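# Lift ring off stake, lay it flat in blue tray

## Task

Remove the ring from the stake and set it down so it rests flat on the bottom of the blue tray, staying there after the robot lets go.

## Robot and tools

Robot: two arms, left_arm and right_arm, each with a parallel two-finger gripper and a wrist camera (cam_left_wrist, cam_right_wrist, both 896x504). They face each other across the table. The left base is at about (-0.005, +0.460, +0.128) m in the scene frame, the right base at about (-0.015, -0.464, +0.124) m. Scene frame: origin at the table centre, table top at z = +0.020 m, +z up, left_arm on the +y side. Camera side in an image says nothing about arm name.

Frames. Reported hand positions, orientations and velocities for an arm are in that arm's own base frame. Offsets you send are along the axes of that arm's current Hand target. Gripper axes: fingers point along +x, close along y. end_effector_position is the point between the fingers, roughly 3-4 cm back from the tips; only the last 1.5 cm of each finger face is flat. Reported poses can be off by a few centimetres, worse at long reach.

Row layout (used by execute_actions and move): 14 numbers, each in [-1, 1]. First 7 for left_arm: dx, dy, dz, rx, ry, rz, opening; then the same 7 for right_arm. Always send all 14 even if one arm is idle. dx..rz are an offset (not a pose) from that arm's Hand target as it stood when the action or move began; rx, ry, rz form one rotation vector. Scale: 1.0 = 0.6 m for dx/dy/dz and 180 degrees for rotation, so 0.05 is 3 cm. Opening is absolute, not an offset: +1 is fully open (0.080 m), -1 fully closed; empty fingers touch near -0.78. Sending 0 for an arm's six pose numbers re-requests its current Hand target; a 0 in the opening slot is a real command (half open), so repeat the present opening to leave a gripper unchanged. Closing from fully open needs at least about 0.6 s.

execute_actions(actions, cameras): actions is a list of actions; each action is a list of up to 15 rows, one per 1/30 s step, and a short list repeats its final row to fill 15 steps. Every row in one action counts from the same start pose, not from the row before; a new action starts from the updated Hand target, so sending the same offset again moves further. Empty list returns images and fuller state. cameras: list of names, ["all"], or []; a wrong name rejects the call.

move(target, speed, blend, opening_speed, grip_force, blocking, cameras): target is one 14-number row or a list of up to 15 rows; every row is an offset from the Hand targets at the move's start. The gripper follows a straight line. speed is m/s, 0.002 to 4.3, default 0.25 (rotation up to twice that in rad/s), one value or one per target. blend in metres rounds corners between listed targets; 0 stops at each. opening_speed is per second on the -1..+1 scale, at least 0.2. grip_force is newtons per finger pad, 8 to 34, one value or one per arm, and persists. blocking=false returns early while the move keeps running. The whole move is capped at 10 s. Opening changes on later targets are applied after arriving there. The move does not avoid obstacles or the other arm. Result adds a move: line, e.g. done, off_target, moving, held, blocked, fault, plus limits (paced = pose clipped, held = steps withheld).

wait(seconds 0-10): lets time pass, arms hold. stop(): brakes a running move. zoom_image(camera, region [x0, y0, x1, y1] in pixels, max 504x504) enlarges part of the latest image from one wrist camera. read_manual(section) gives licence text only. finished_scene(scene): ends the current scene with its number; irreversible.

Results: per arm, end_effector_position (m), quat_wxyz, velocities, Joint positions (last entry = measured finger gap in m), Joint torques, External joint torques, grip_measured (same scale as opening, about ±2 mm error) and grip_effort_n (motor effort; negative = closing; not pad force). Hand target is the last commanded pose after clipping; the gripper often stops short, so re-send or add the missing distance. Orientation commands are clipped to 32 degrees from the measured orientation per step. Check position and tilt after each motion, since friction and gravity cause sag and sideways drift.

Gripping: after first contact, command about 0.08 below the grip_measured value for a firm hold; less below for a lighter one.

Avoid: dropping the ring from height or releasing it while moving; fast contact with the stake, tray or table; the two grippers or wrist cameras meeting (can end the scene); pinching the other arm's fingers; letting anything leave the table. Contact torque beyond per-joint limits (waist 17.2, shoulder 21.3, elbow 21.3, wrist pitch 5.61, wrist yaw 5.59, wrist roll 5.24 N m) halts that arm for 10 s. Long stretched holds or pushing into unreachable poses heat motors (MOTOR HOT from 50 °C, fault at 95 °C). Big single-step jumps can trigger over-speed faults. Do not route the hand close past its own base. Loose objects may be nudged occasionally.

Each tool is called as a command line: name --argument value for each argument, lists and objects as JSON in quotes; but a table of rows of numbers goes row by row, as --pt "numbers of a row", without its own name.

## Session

execute_actions --actions '[]'

Scene clock: 0.00 s.
left_arm: end_effector_position=(+0.3537, -0.0803, +0.1256) grip_measured=+1.000 grip_effort_n=n/a end_effector_quat_wxyz=(+0.442, +0.611, +0.411, -0.513) | right_arm: end_effector_position=(+0.0115, -0.3654, +0.1549) grip_measured=+1.000 grip_effort_n=n/a end_effector_quat_wxyz=(-0.181, -0.586, -0.016, +0.790)
Joint positions: left_arm=[-0.257 1.819 1.508 -1.141 -0.081 1.592 0.08] | right_arm=[-1.422 1.725 1.47 -1.076 0.29 1.4 0.08]
Joint velocities: within noise
Joint torques (N m): no reading
External joint torques (N m): no reading
Motor temperatures (°C): left_arm=[29 31 31 31 32 31] | right_arm=[28 30 28 30 29 32]
Heat: left arm: hottest wrist yaw 32 °C (+0.0 °C/min); right arm: hottest wrist roll 32 °C (+0.0 °C/min).
Hand target: left_arm +0.3538, -0.0803, +0.1258; +0.442, +0.611, +0.410, -0.513 | right_arm +0.0115, -0.3659, +0.1565; -0.183, -0.585, -0.014, +0.790
Tool commands: left_gripper/opening=+1.0 right_gripper/opening=+1.0

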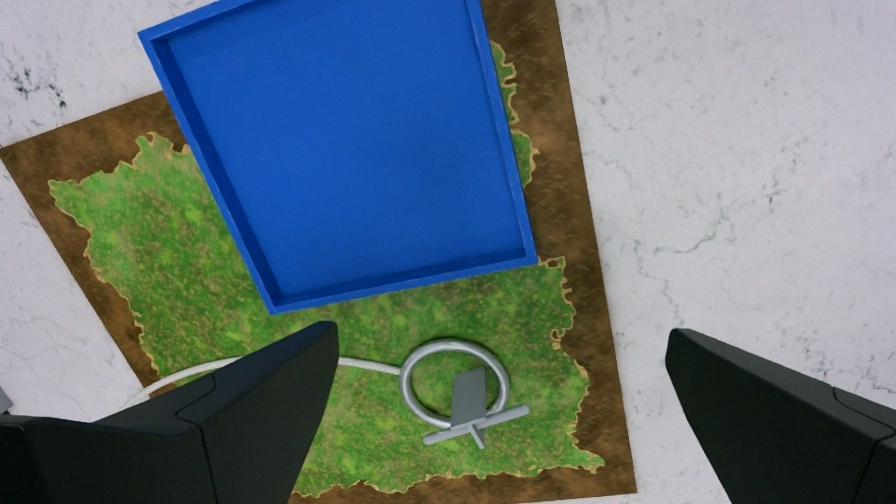

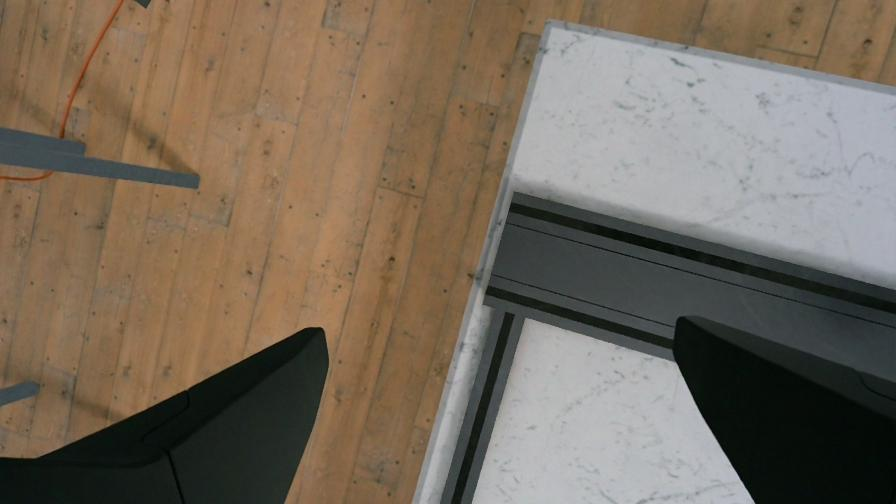

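move --target '[-0.107,-0.023,-0.2425,-0.583,-0.099,0.103,1,0,0,0,0,0,0,1]' --cameras '["cam_left_wrist"]'

zoom_image --camera "cam_left_wrist" --region '[340, 190, 500, 340]'

Scene clock: 30.87 s.
left_arm: end_effector_position=(+0.3714, +0.0590, +0.1965) grip_measured=+1.000 grip_effort_n=-2.1 end_effector_quat_wxyz=(+0.863, +0.000, +0.505, -0.004) | right_arm: end_effector_position=(+0.0115, -0.3654, +0.1549) grip_measured=+1.000 grip_effort_n=-0.2 end_effector_quat_wxyz=(-0.181, -0.586, -0.016, +0.790)
Joint positions: left_arm=[0.199 1.57 1.407 -0.907 0.103 0.177 0.08] | right_arm=[-1.422 1.725 1.47 -1.076 0.29 1.4 0.08]
Joint torques (N m): left_arm=[0.05 -7.29 5.52 1.28 -0.11 -0.1] | right_arm=[0 -7.56 5.04 0.94 0.29 0]
External joint torques (N m): left_arm=[0.08 -0.76 -1.05 0.13 -0.18 -0.1] | right_arm=[0.04 -0.48 -0.89 0.27 0.07 0.01]
Motor temperatures (°C): left_arm=[29 36 33 31 32 31] | right_arm=[28 36 31 30 29 31]
Heat: left arm: hottest shoulder 36 °C (+9.7 °C/min); right arm: hottest shoulder 36 °C (+11.7 °C/min).
Hand target: left_arm +0.3703, +0.0602, +0.1996; +0.866, +0.000, +0.501, +0.001 | right_arm +0.0115, -0.3659, +0.1565; -0.183, -0.585, -0.014, +0.790
Off the commanded pose: left_arm 0.004 m, 1 deg | right_arm 0.002 m, 0 deg.
move: done
Images, in order (width x height): cam_left_wrist 896x504.

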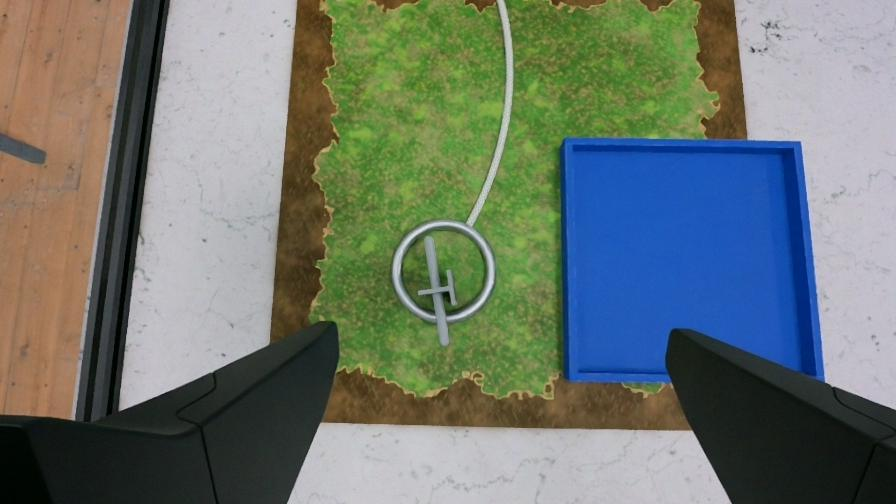

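Scaled by 3.150 from the camera's 896x504 image, which has a finer 1280x720 frame.

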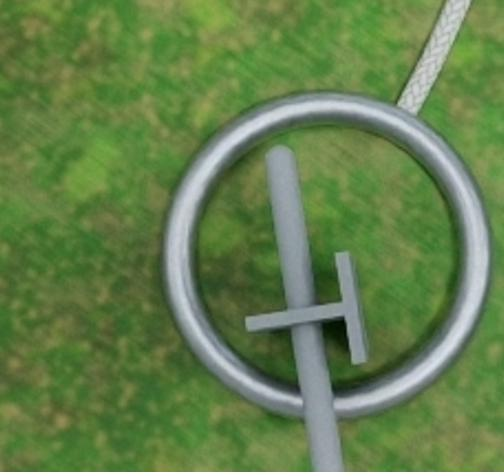

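move --target '[0.379,0.117,-0.0966,-0.066,0.161,-0.041,-0.2,0,0,0,0,0,0,1]' --speed 0.2 --cameras '["cam_left_wrist"]'

Scene clock: 62.50 s.
left_arm: end_effector_position=(+0.4335, +0.1311, -0.0215) grip_measured=-0.196 grip_effort_n=-20.2 end_effector_quat_wxyz=(+0.710, -0.119, +0.694, +0.001) | right_arm: end_effector_position=(+0.0115, -0.3654, +0.1549) grip_measured=+1.000 grip_effort_n=-0.2 end_effector_quat_wxyz=(-0.181, -0.586, -0.016, +0.790)
Joint positions: left_arm=[0.349 2.423 1.848 -1.018 0.168 0.181 0.026] | right_arm=[-1.422 1.725 1.47 -1.076 0.29 1.4 0.08]
Joint torques (N m): left_arm=[-0.07 -8.66 5.69 -0.01 0.27 0.15] | right_arm=[0.01 -7.53 5.07 0.93 0.27 0]
External joint torques (N m): left_arm=[-0.15 2.68 0.2 -0.33 0.17 0.15] | right_arm=[0.04 -0.51 -0.83 0.26 0.06 0.01]
Heat: left arm: hottest shoulder 36 °C (+5.0 °C/min); right arm: hottest shoulder 39 °C (+8.1 °C/min).
Hand target: left_arm +0.4333, +0.1306, -0.0263; +0.707, -0.121, +0.697, -0.003 | right_arm +0.0115, -0.3659, +0.1565; -0.183, -0.585, -0.014, +0.790
Off the commanded pose: left_arm 0.005 m, 1 deg | right_arm 0.002 m, 0 deg.
move: done
Images, in order (width x height): cam_left_wrist 896x504.

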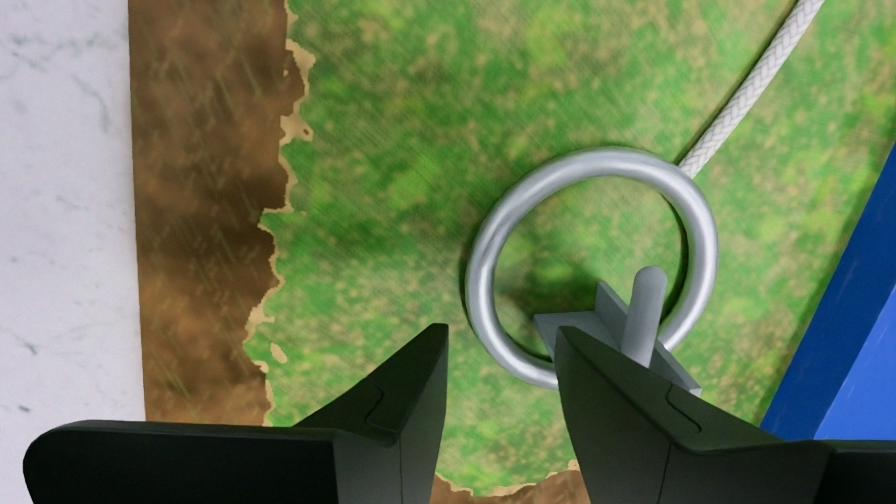

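move --target '[0.0685,0.010,-0.0037,0,0,0,-0.2,0,0,0,0,0,0,1]' --speed 0.08 --cameras '["cam_left_wrist"]'

Scene clock: 74.13 s.
left_arm: end_effector_position=(+0.4356, +0.1316, -0.0584) grip_measured=-0.196 grip_effort_n=-20.2 end_effector_quat_wxyz=(+0.714, -0.119, +0.690, +0.001) | right_arm: end_effector_position=(+0.0115, -0.3654, +0.1549) grip_measured=+1.000 grip_effort_n=-0.7 end_effector_quat_wxyz=(-0.181, -0.586, -0.016, +0.790)
Joint positions: left_arm=[0.349 2.481 1.799 -0.898 0.171 0.181 0.026] | right_arm=[-1.422 1.725 1.47 -1.076 0.29 1.4 0.08]
Joint torques (N m): left_arm=[-0.14 -8.52 3.8 0.38 0.2 0.1] | right_arm=[-0.01 -7.52 5.03 0.94 0.28 0]
External joint torques (N m): left_arm=[-0.12 2.85 -1.47 0.04 0.09 0.09] | right_arm=[-0.05 -0.47 -0.88 0.27 0.07 0.01]
Heat: left arm: hottest shoulder 37 °C (+3.0 °C/min); right arm: hottest shoulder 40 °C (+7.1 °C/min).
Hand target: left_arm +0.4314, +0.1290, -0.0678; +0.707, -0.121, +0.697, -0.003 | right_arm +0.0115, -0.3659, +0.1565; -0.183, -0.585, -0.014, +0.790
Off the commanded pose: left_arm 0.011 m, 1 deg | right_arm 0.002 m, 0 deg.
move: off_target (left_arm)
Images, in order (width x height): cam_left_wrist 896x504.

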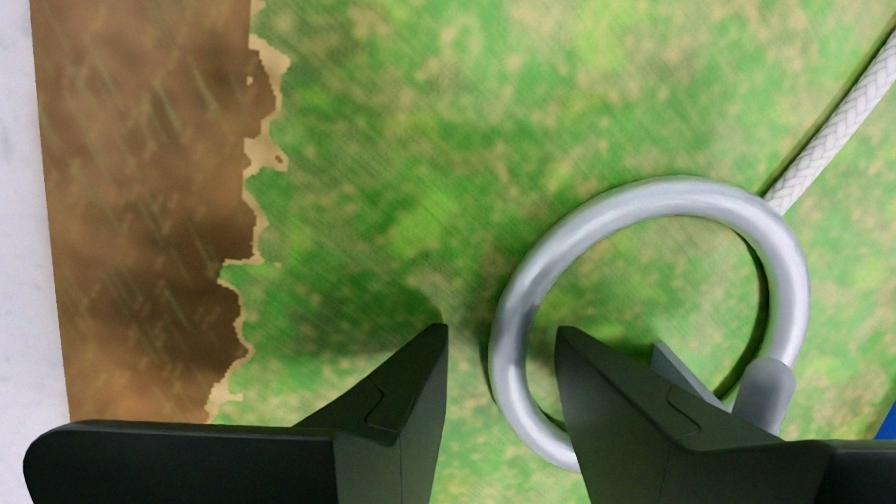

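move --pt "0.008 0 -0.004 0 0 0 -0.2 0 0 0 0 0 0 1" --pt "0.007 0 -0.004 0 0 0 -0.72 0 0 0 0 0 0 1" --opening_speed 0.4 --speed 0.05 --cameras '["cam_left_wrist"]'

Scene clock: 87.73 s.
left_arm: end_effector_position=(+0.4348, +0.1299, -0.0629) grip_measured=-0.614 grip_effort_n=-83.5 end_effector_quat_wxyz=(+0.716, -0.118, +0.688, -0.001) | right_arm: end_effector_position=(+0.0115, -0.3654, +0.1549) grip_measured=+1.000 grip_effort_n=-0.7 end_effector_quat_wxyz=(-0.181, -0.586, -0.016, +0.790)
Joint positions: left_arm=[0.347 2.481 1.779 -0.874 0.172 0.181 0.007] | right_arm=[-1.422 1.725 1.47 -1.076 0.29 1.4 0.08]
Joint torques (N m): left_arm=[0 -8.62 3.58 0.09 0.13 0.08] | right_arm=[-0.03 -7.52 5.05 0.93 0.28 -0.02]
External joint torques (N m): left_arm=[0.1 2.71 -1.65 -0.26 0.01 0.07] | right_arm=[-0.02 -0.52 -0.82 0.27 0.07 -0.01]
Motor temperatures (°C): left_arm=[29 41 34 32 32 31] | right_arm=[28 40 33 30 29 31]
Heat: left arm: hottest shoulder 41 °C (+5.0 °C/min); right arm: hottest shoulder 40 °C (+4.0 °C/min).
Hand target: left_arm +0.4290, +0.1278, -0.0720; +0.707, -0.121, +0.697, -0.003 | right_arm +0.0115, -0.3659, +0.1565; -0.183, -0.585, -0.014, +0.790
Off the commanded pose: left_arm 0.011 m, 2 deg | right_arm 0.002 m, 0 deg.
move: off_target (left_arm); target 2's new opening was sent with left_arm's hand 0.013 m and 2 deg from that target
Images, in order (width x height): cam_left_wrist 896x504.

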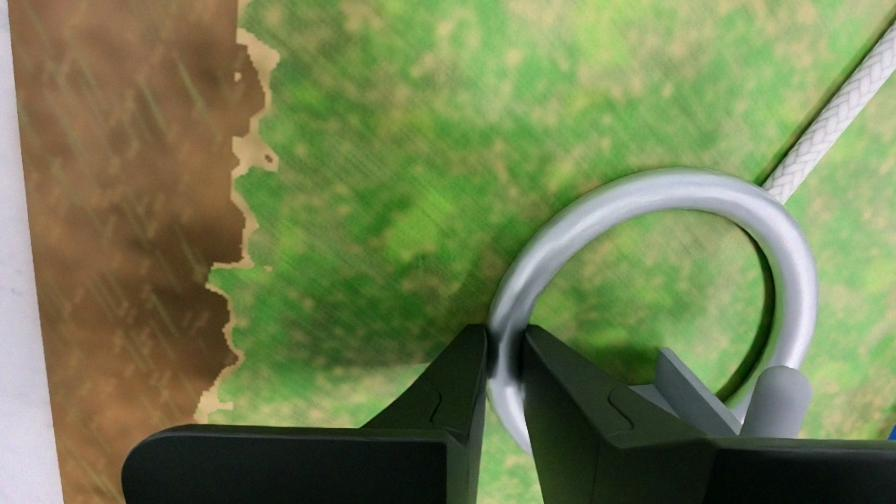

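move --pt "-0.0287 0.0085 0 0 0 0 -0.72 0 0 0 0 0 0 1" --pt "-0.0542 0.0027 -0.0275 0 -0.167 0 -0.72 0 0 0 0 0 0 1" --speed 0.06 --cameras '["cam_left_wrist"]'

zoom_image --camera "cam_left_wrist" --region '[440, 100, 880, 450]'

Scene clock: 111.90 s.
left_arm: end_effector_position=(+0.4095, +0.1315, -0.0475) grip_measured=-0.614 grip_effort_n=-83.5 end_effector_quat_wxyz=(+0.858, -0.116, +0.499, +0.029) | right_arm: end_effector_position=(+0.0115, -0.3654, +0.1549) grip_measured=+1.000 grip_effort_n=-0.2 end_effector_quat_wxyz=(-0.181, -0.586, -0.016, +0.790)
Joint positions: left_arm=[0.401 2.131 1.072 -0.045 0.259 0.126 0.007] | right_arm=[-1.422 1.725 1.47 -1.076 0.29 1.4 0.08]
Joint torques (N m): left_arm=[0.17 -10.28 3.83 1.32 0.45 -0.14] | right_arm=[0.02 -7.48 5.05 0.93 0.27 -0.02]
External joint torques (N m): left_arm=[0.15 -1.31 -1.05 0.24 0.31 -0.14] | right_arm=[0 -0.49 -0.84 0.25 0.06 -0.01]
Heat: left arm: hottest shoulder 44 °C (+8.0 °C/min); right arm: hottest shoulder 41 °C (+3.0 °C/min).
Hand target: left_arm +0.4117, +0.1322, -0.0401; +0.863, -0.117, +0.490, +0.028 | right_arm +0.0115, -0.3659, +0.1565; -0.183, -0.585, -0.014, +0.790
Off the commanded pose: left_arm 0.008 m, 1 deg | right_arm 0.002 m, 0 deg.
move: done
Images, in order (width x height): cam_left_wrist 896x504.

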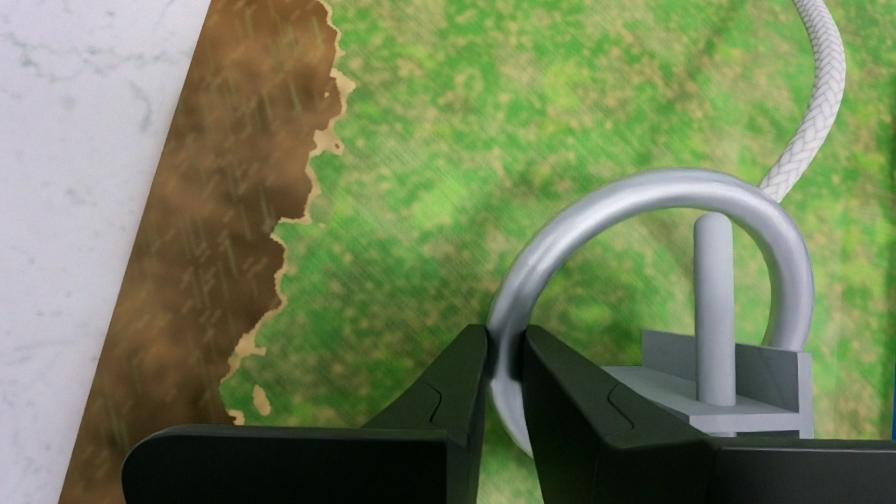

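Scaled by 1.145 from the camera's 896x504 image, which has a finer 1280x720 frame.

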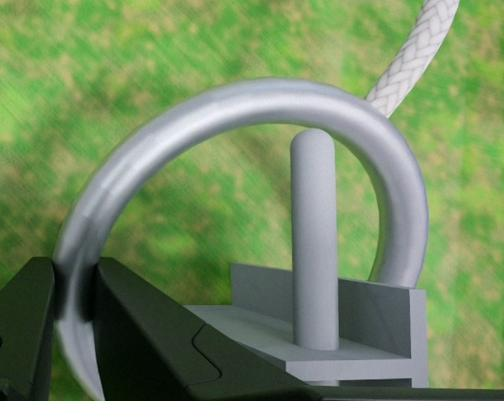

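move --pt "-0.0118 -0.0078 0.0108 0 0 0 -0.72 0 0 0 0 0 0 1" --pt "-0.0272 -0.0097 0.0042 0 0 0 -0.72 0 0 0 0 0 0 1" --pt "-0.0493 -0.0105 -0.024 0 0 0 -0.72 0 0 0 0 0 0 1" --speed 0.06 --blend '[0,0.004,0]' --cameras '["cam_left_wrist"]'

zoom_image --camera "cam_left_wrist" --region '[440, 100, 880, 450]'

Scene clock: 133.83 s.
left_arm: end_effector_position=(+0.3835, +0.1244, -0.0274) grip_measured=-0.614 grip_effort_n=-83.5 end_effector_quat_wxyz=(+0.858, -0.120, +0.498, +0.031) | right_arm: end_effector_position=(+0.0115, -0.3654, +0.1549) grip_measured=+1.000 grip_effort_n=-0.7 end_effector_quat_wxyz=(-0.181, -0.586, -0.016, +0.790)
Joint positions: left_arm=[0.411 1.999 0.961 -0.067 0.264 0.127 0.007] | right_arm=[-1.422 1.725 1.47 -1.076 0.29 1.4 0.08]
Joint torques (N m): left_arm=[0.14 -9.42 3.86 1.34 0.45 0.14] | right_arm=[-0.02 -7.48 5.01 0.95 0.28 -0.01]
External joint torques (N m): left_arm=[0.13 -1.27 -1.09 0.26 0.3 0.13] | right_arm=[0.02 -0.48 -0.86 0.29 0.06 0]
Heat: left arm: hottest shoulder 43 °C (+6.0 °C/min); right arm: hottest shoulder 41 °C (+1.0 °C/min).
Hand target: left_arm +0.3852, +0.1248, -0.0210; +0.863, -0.117, +0.490, +0.028 | right_arm +0.0115, -0.3659, +0.1565; -0.183, -0.585, -0.014, +0.790
Off the commanded pose: left_arm 0.007 m, 1 deg | right_arm 0.002 m, 0 deg.
move: done
Images, in order (width x height): cam_left_wrist 896x504.

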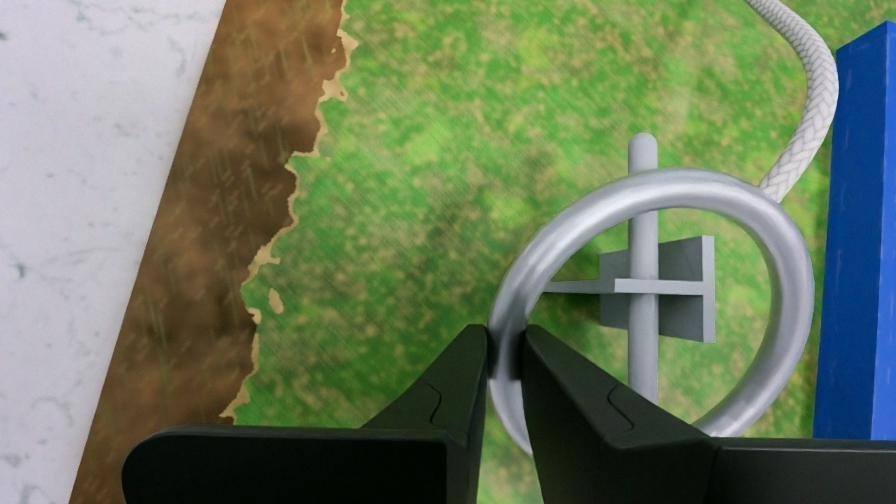

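Scaled by 1.145 from the camera's 896x504 image, which has a finer 1280x720 frame.

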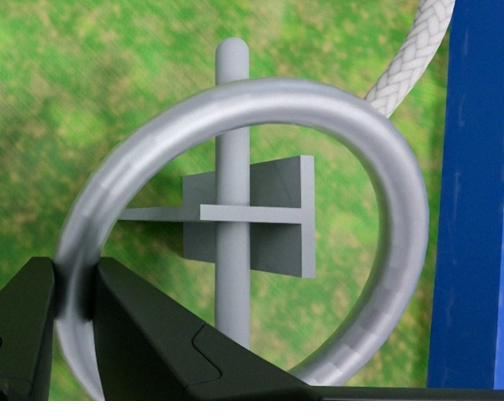

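move --target '[-0.0067,0.0067,-0.0107,0,0,0,-0.72,0,0,0,0,0,0,1]' --speed 0.06 --cameras '["cam_left_wrist"]'

Scene clock: 147.47 s.
left_arm: end_effector_position=(+0.3754, +0.1270, -0.0276) grip_measured=-0.614 grip_effort_n=-83.5 end_effector_quat_wxyz=(+0.858, -0.120, +0.498, +0.031) | right_arm: end_effector_position=(+0.0115, -0.3654, +0.1549) grip_measured=+1.000 grip_effort_n=-0.2 end_effector_quat_wxyz=(-0.181, -0.586, -0.016, +0.790)
Joint positions: left_arm=[0.428 1.982 0.933 -0.06 0.272 0.143 0.007] | right_arm=[-1.422 1.725 1.47 -1.076 0.29 1.4 0.08]
Joint torques (N m): left_arm=[0.14 -9.18 3.83 1.33 0.47 0.14] | right_arm=[-0.03 -7.52 5.04 0.94 0.29 -0.01]
External joint torques (N m): left_arm=[0.14 -1.31 -0.94 0.3 0.32 0.13] | right_arm=[-0.04 -0.53 -0.81 0.28 0.08 0]
Motor temperatures (°C): left_arm=[29 47 33 34 32 31] | right_arm=[28 42 34 30 29 31]
Heat: left arm: hottest shoulder 47 °C (+6.1 °C/min); right arm: hottest shoulder 42 °C (+2.0 °C/min).
Hand target: left_arm +0.3771, +0.1275, -0.0214; +0.863, -0.117, +0.490, +0.028 | right_arm +0.0115, -0.3659, +0.1565; -0.183, -0.585, -0.014, +0.790
Off the commanded pose: left_arm 0.006 m, 1 deg | right_arm 0.002 m, 0 deg.
move: done
Images, in order (width x height): cam_left_wrist 896x504.

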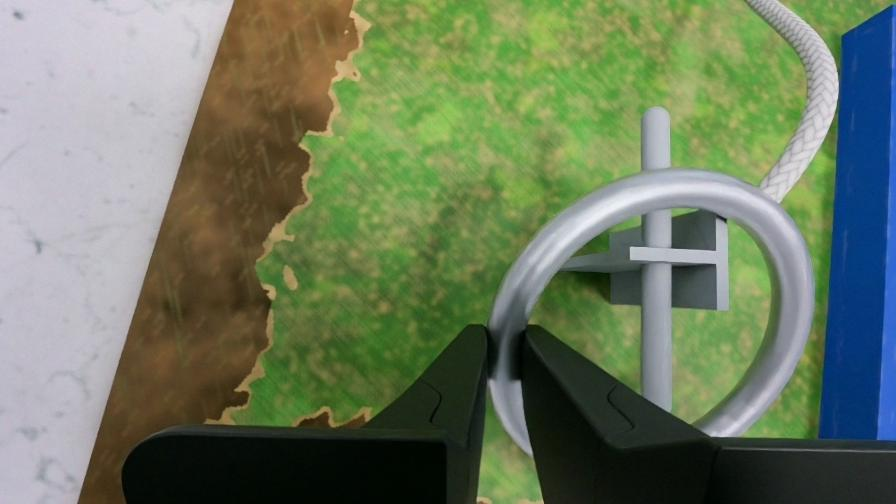

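move --pt "-0.1295 -0.026 0.072 0 0 0 -0.72 0 0 0 0 0 0 1" --pt "-0.0117 -0.3667 0.0545 0 0.167 0 -0.72 0 0 0 0 0 0 1" --speed '[0.1,0.15]' --blend '[0.01,0]' --cameras '["cam_left_wrist"]'

Scene clock: 176.03 s.
left_arm: end_effector_position=(+0.4354, -0.0771, +0.0410) grip_measured=-0.614 grip_effort_n=-83.5 end_effector_quat_wxyz=(+0.709, -0.117, +0.696, -0.003) | right_arm: end_effector_position=(+0.0115, -0.3654, +0.1549) grip_measured=+1.000 grip_effort_n=-0.2 end_effector_quat_wxyz=(-0.181, -0.586, -0.016, +0.790)
Joint positions: left_arm=[-0.12 2.24 1.785 -1.063 0.163 -0.287 0.007] | right_arm=[-1.422 1.725 1.47 -1.076 0.29 1.4 0.08]
Joint torques (N m): left_arm=[-0.03 -8.38 6.4 0.14 0.3 -0.12] | right_arm=[0 -7.5 5.05 0.96 0.27 0]
External joint torques (N m): left_arm=[-0.03 2.14 0.7 -0.28 0.22 -0.13] | right_arm=[0.04 -0.54 -0.75 0.32 0.06 0.01]
Heat: left arm: hottest shoulder 48 °C (+4.1 °C/min); right arm: hottest shoulder 42 °C (+1.0 °C/min).
Hand target: left_arm +0.4370, -0.0782, +0.0392; +0.707, -0.121, +0.697, -0.003 | right_arm +0.0115, -0.3659, +0.1565; -0.183, -0.585, -0.014, +0.790
Off the commanded pose: left_arm 0.003 m, 0 deg | right_arm 0.002 m, 0 deg.
move: done
Images, in order (width x height): cam_left_wrist 896x504.

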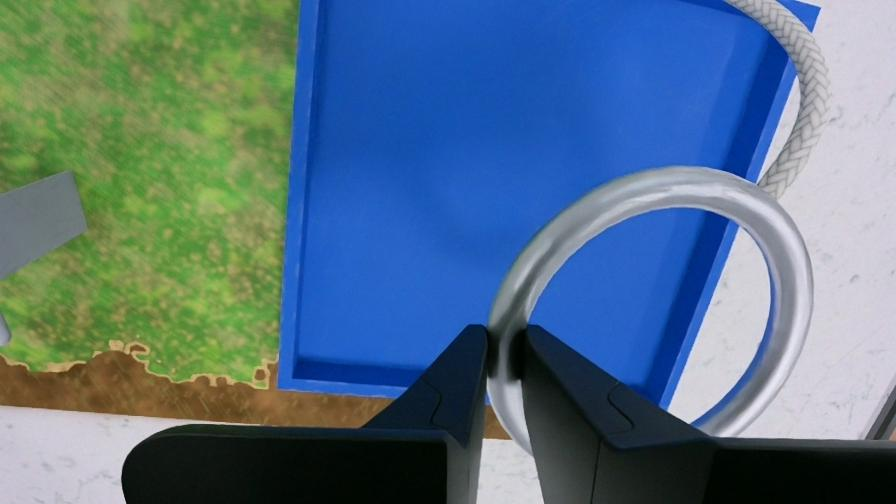

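move --pt "0.1363 0.024 0 0 0 0 -0.72 0 0 0 0 0 0 1" --pt "0.171 0.030 0 0 0 0 -0.72 0 0 0 0 0 0 1" --speed '[0.12,0.04]' --blend '[0.004,0]' --cameras '["cam_left_wrist"]'

Scene clock: 188.27 s.
left_arm: end_effector_position=(+0.4406, -0.0779, -0.0563) grip_measured=-0.614 grip_effort_n=-83.5 end_effector_quat_wxyz=(+0.713, -0.118, +0.691, -0.004) | right_arm: end_effector_position=(+0.0115, -0.3654, +0.1549) grip_measured=+1.000 grip_effort_n=-0.7 end_effector_quat_wxyz=(-0.181, -0.586, -0.016, +0.790)
Joint positions: left_arm=[-0.12 2.39 1.634 -0.748 0.164 -0.288 0.007] | right_arm=[-1.422 1.725 1.47 -1.076 0.29 1.4 0.08]
Joint torques (N m): left_arm=[-0.03 -8.08 3.89 0.75 0.25 -0.12] | right_arm=[-0.01 -7.52 5.03 0.93 0.29 0]
External joint torques (N m): left_arm=[-0.04 2.77 -1.28 0.31 0.17 -0.13] | right_arm=[0.03 -0.52 -0.85 0.26 0.07 0.01]
Heat: left arm: hottest shoulder 48 °C (+5.1 °C/min); right arm: hottest shoulder 42 °C (+1.0 °C/min).
Hand target: left_arm +0.4369, -0.0784, -0.0649; +0.707, -0.121, +0.697, -0.003 | right_arm +0.0115, -0.3659, +0.1565; -0.183, -0.585, -0.014, +0.790
Off the commanded pose: left_arm 0.009 m, 1 deg | right_arm 0.002 m, 0 deg.
move: off_target (left_arm)
Images, in order (width x height): cam_left_wrist 896x504.

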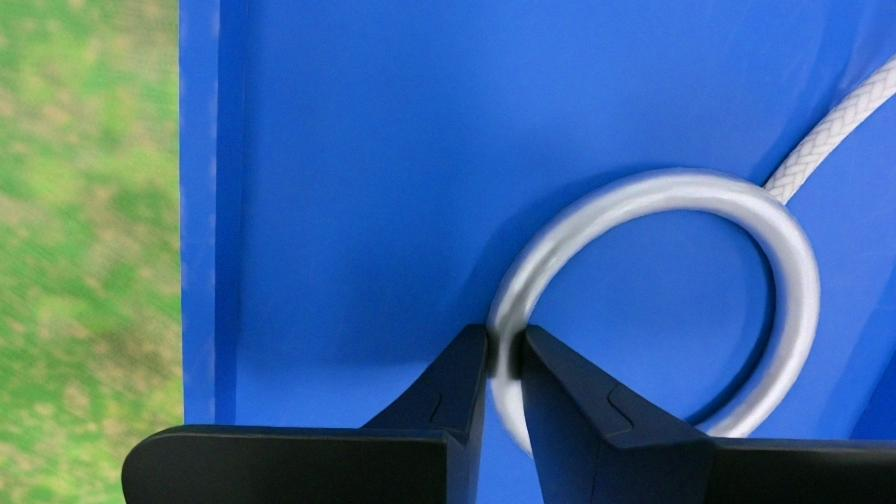

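move --pt "0.007 0 0 0 0 0 -0.72 0 0 0 0 0 0 1" --pt "0.006 0 0 0 0 0 -0.2 0 0 0 0 0 0 1" --pt "-0.15 0.02 0 0 0 0 -0.2 0 0 0 0 0 0 1" --speed 0.08 --opening_speed 0.5 --cameras '["cam_left_wrist"]'

Scene clock: 197.23 s.
left_arm: end_effector_position=(+0.4300, -0.0519, +0.0151) grip_measured=-0.204 grip_effort_n=17.4 end_effector_quat_wxyz=(+0.701, -0.122, +0.702, -0.002) | right_arm: end_effector_position=(+0.0115, -0.3654, +0.1549) grip_measured=+1.000 grip_effort_n=-0.2 end_effector_quat_wxyz=(-0.181, -0.586, -0.016, +0.790)
Joint positions: left_arm=[-0.06 2.256 1.705 -0.997 0.174 -0.234 0.026] | right_arm=[-1.422 1.725 1.47 -1.076 0.29 1.4 0.08]
Joint torques (N m): left_arm=[0.08 -11.05 5.77 0.04 0 0.15] | right_arm=[-0.02 -7.58 5.04 0.95 0.28 -0.01]
External joint torques (N m): left_arm=[0.09 -0.67 0.25 -0.34 -0.09 0.14] | right_arm=[-0.01 -0.55 -0.83 0.3 0.06 0]
Heat: left arm: hottest shoulder 47 °C (+2.0 °C/min); right arm: hottest shoulder 43 °C (+2.0 °C/min).
Hand target: left_arm +0.4325, -0.0511, +0.0216; +0.707, -0.121, +0.697, -0.003 | right_arm +0.0115, -0.3659, +0.1565; -0.183, -0.585, -0.014, +0.790
Off the commanded pose: left_arm 0.007 m, 1 deg | right_arm 0.002 m, 0 deg.
move: done; target 2's new opening was sent with left_arm's hand 0.012 m and 1 deg from that target
Images, in order (width x height): cam_left_wrist 896x504.

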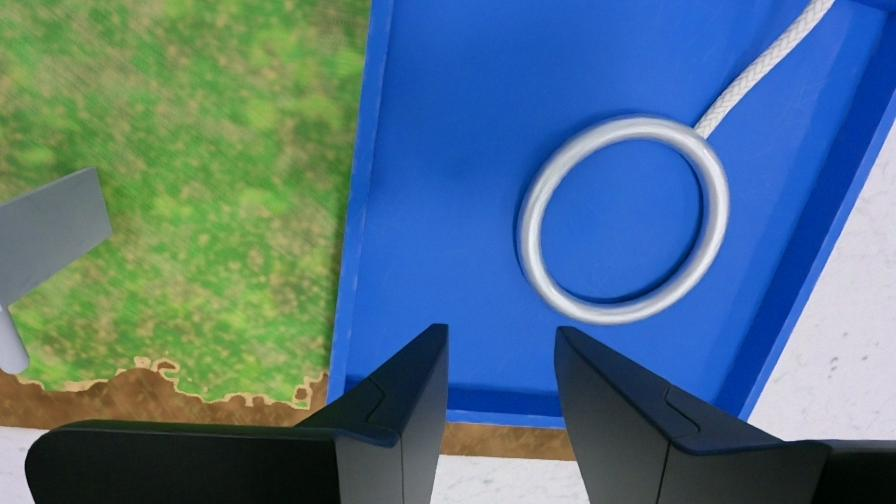

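finished_scene --scene 3

The scene is finished: the task was done.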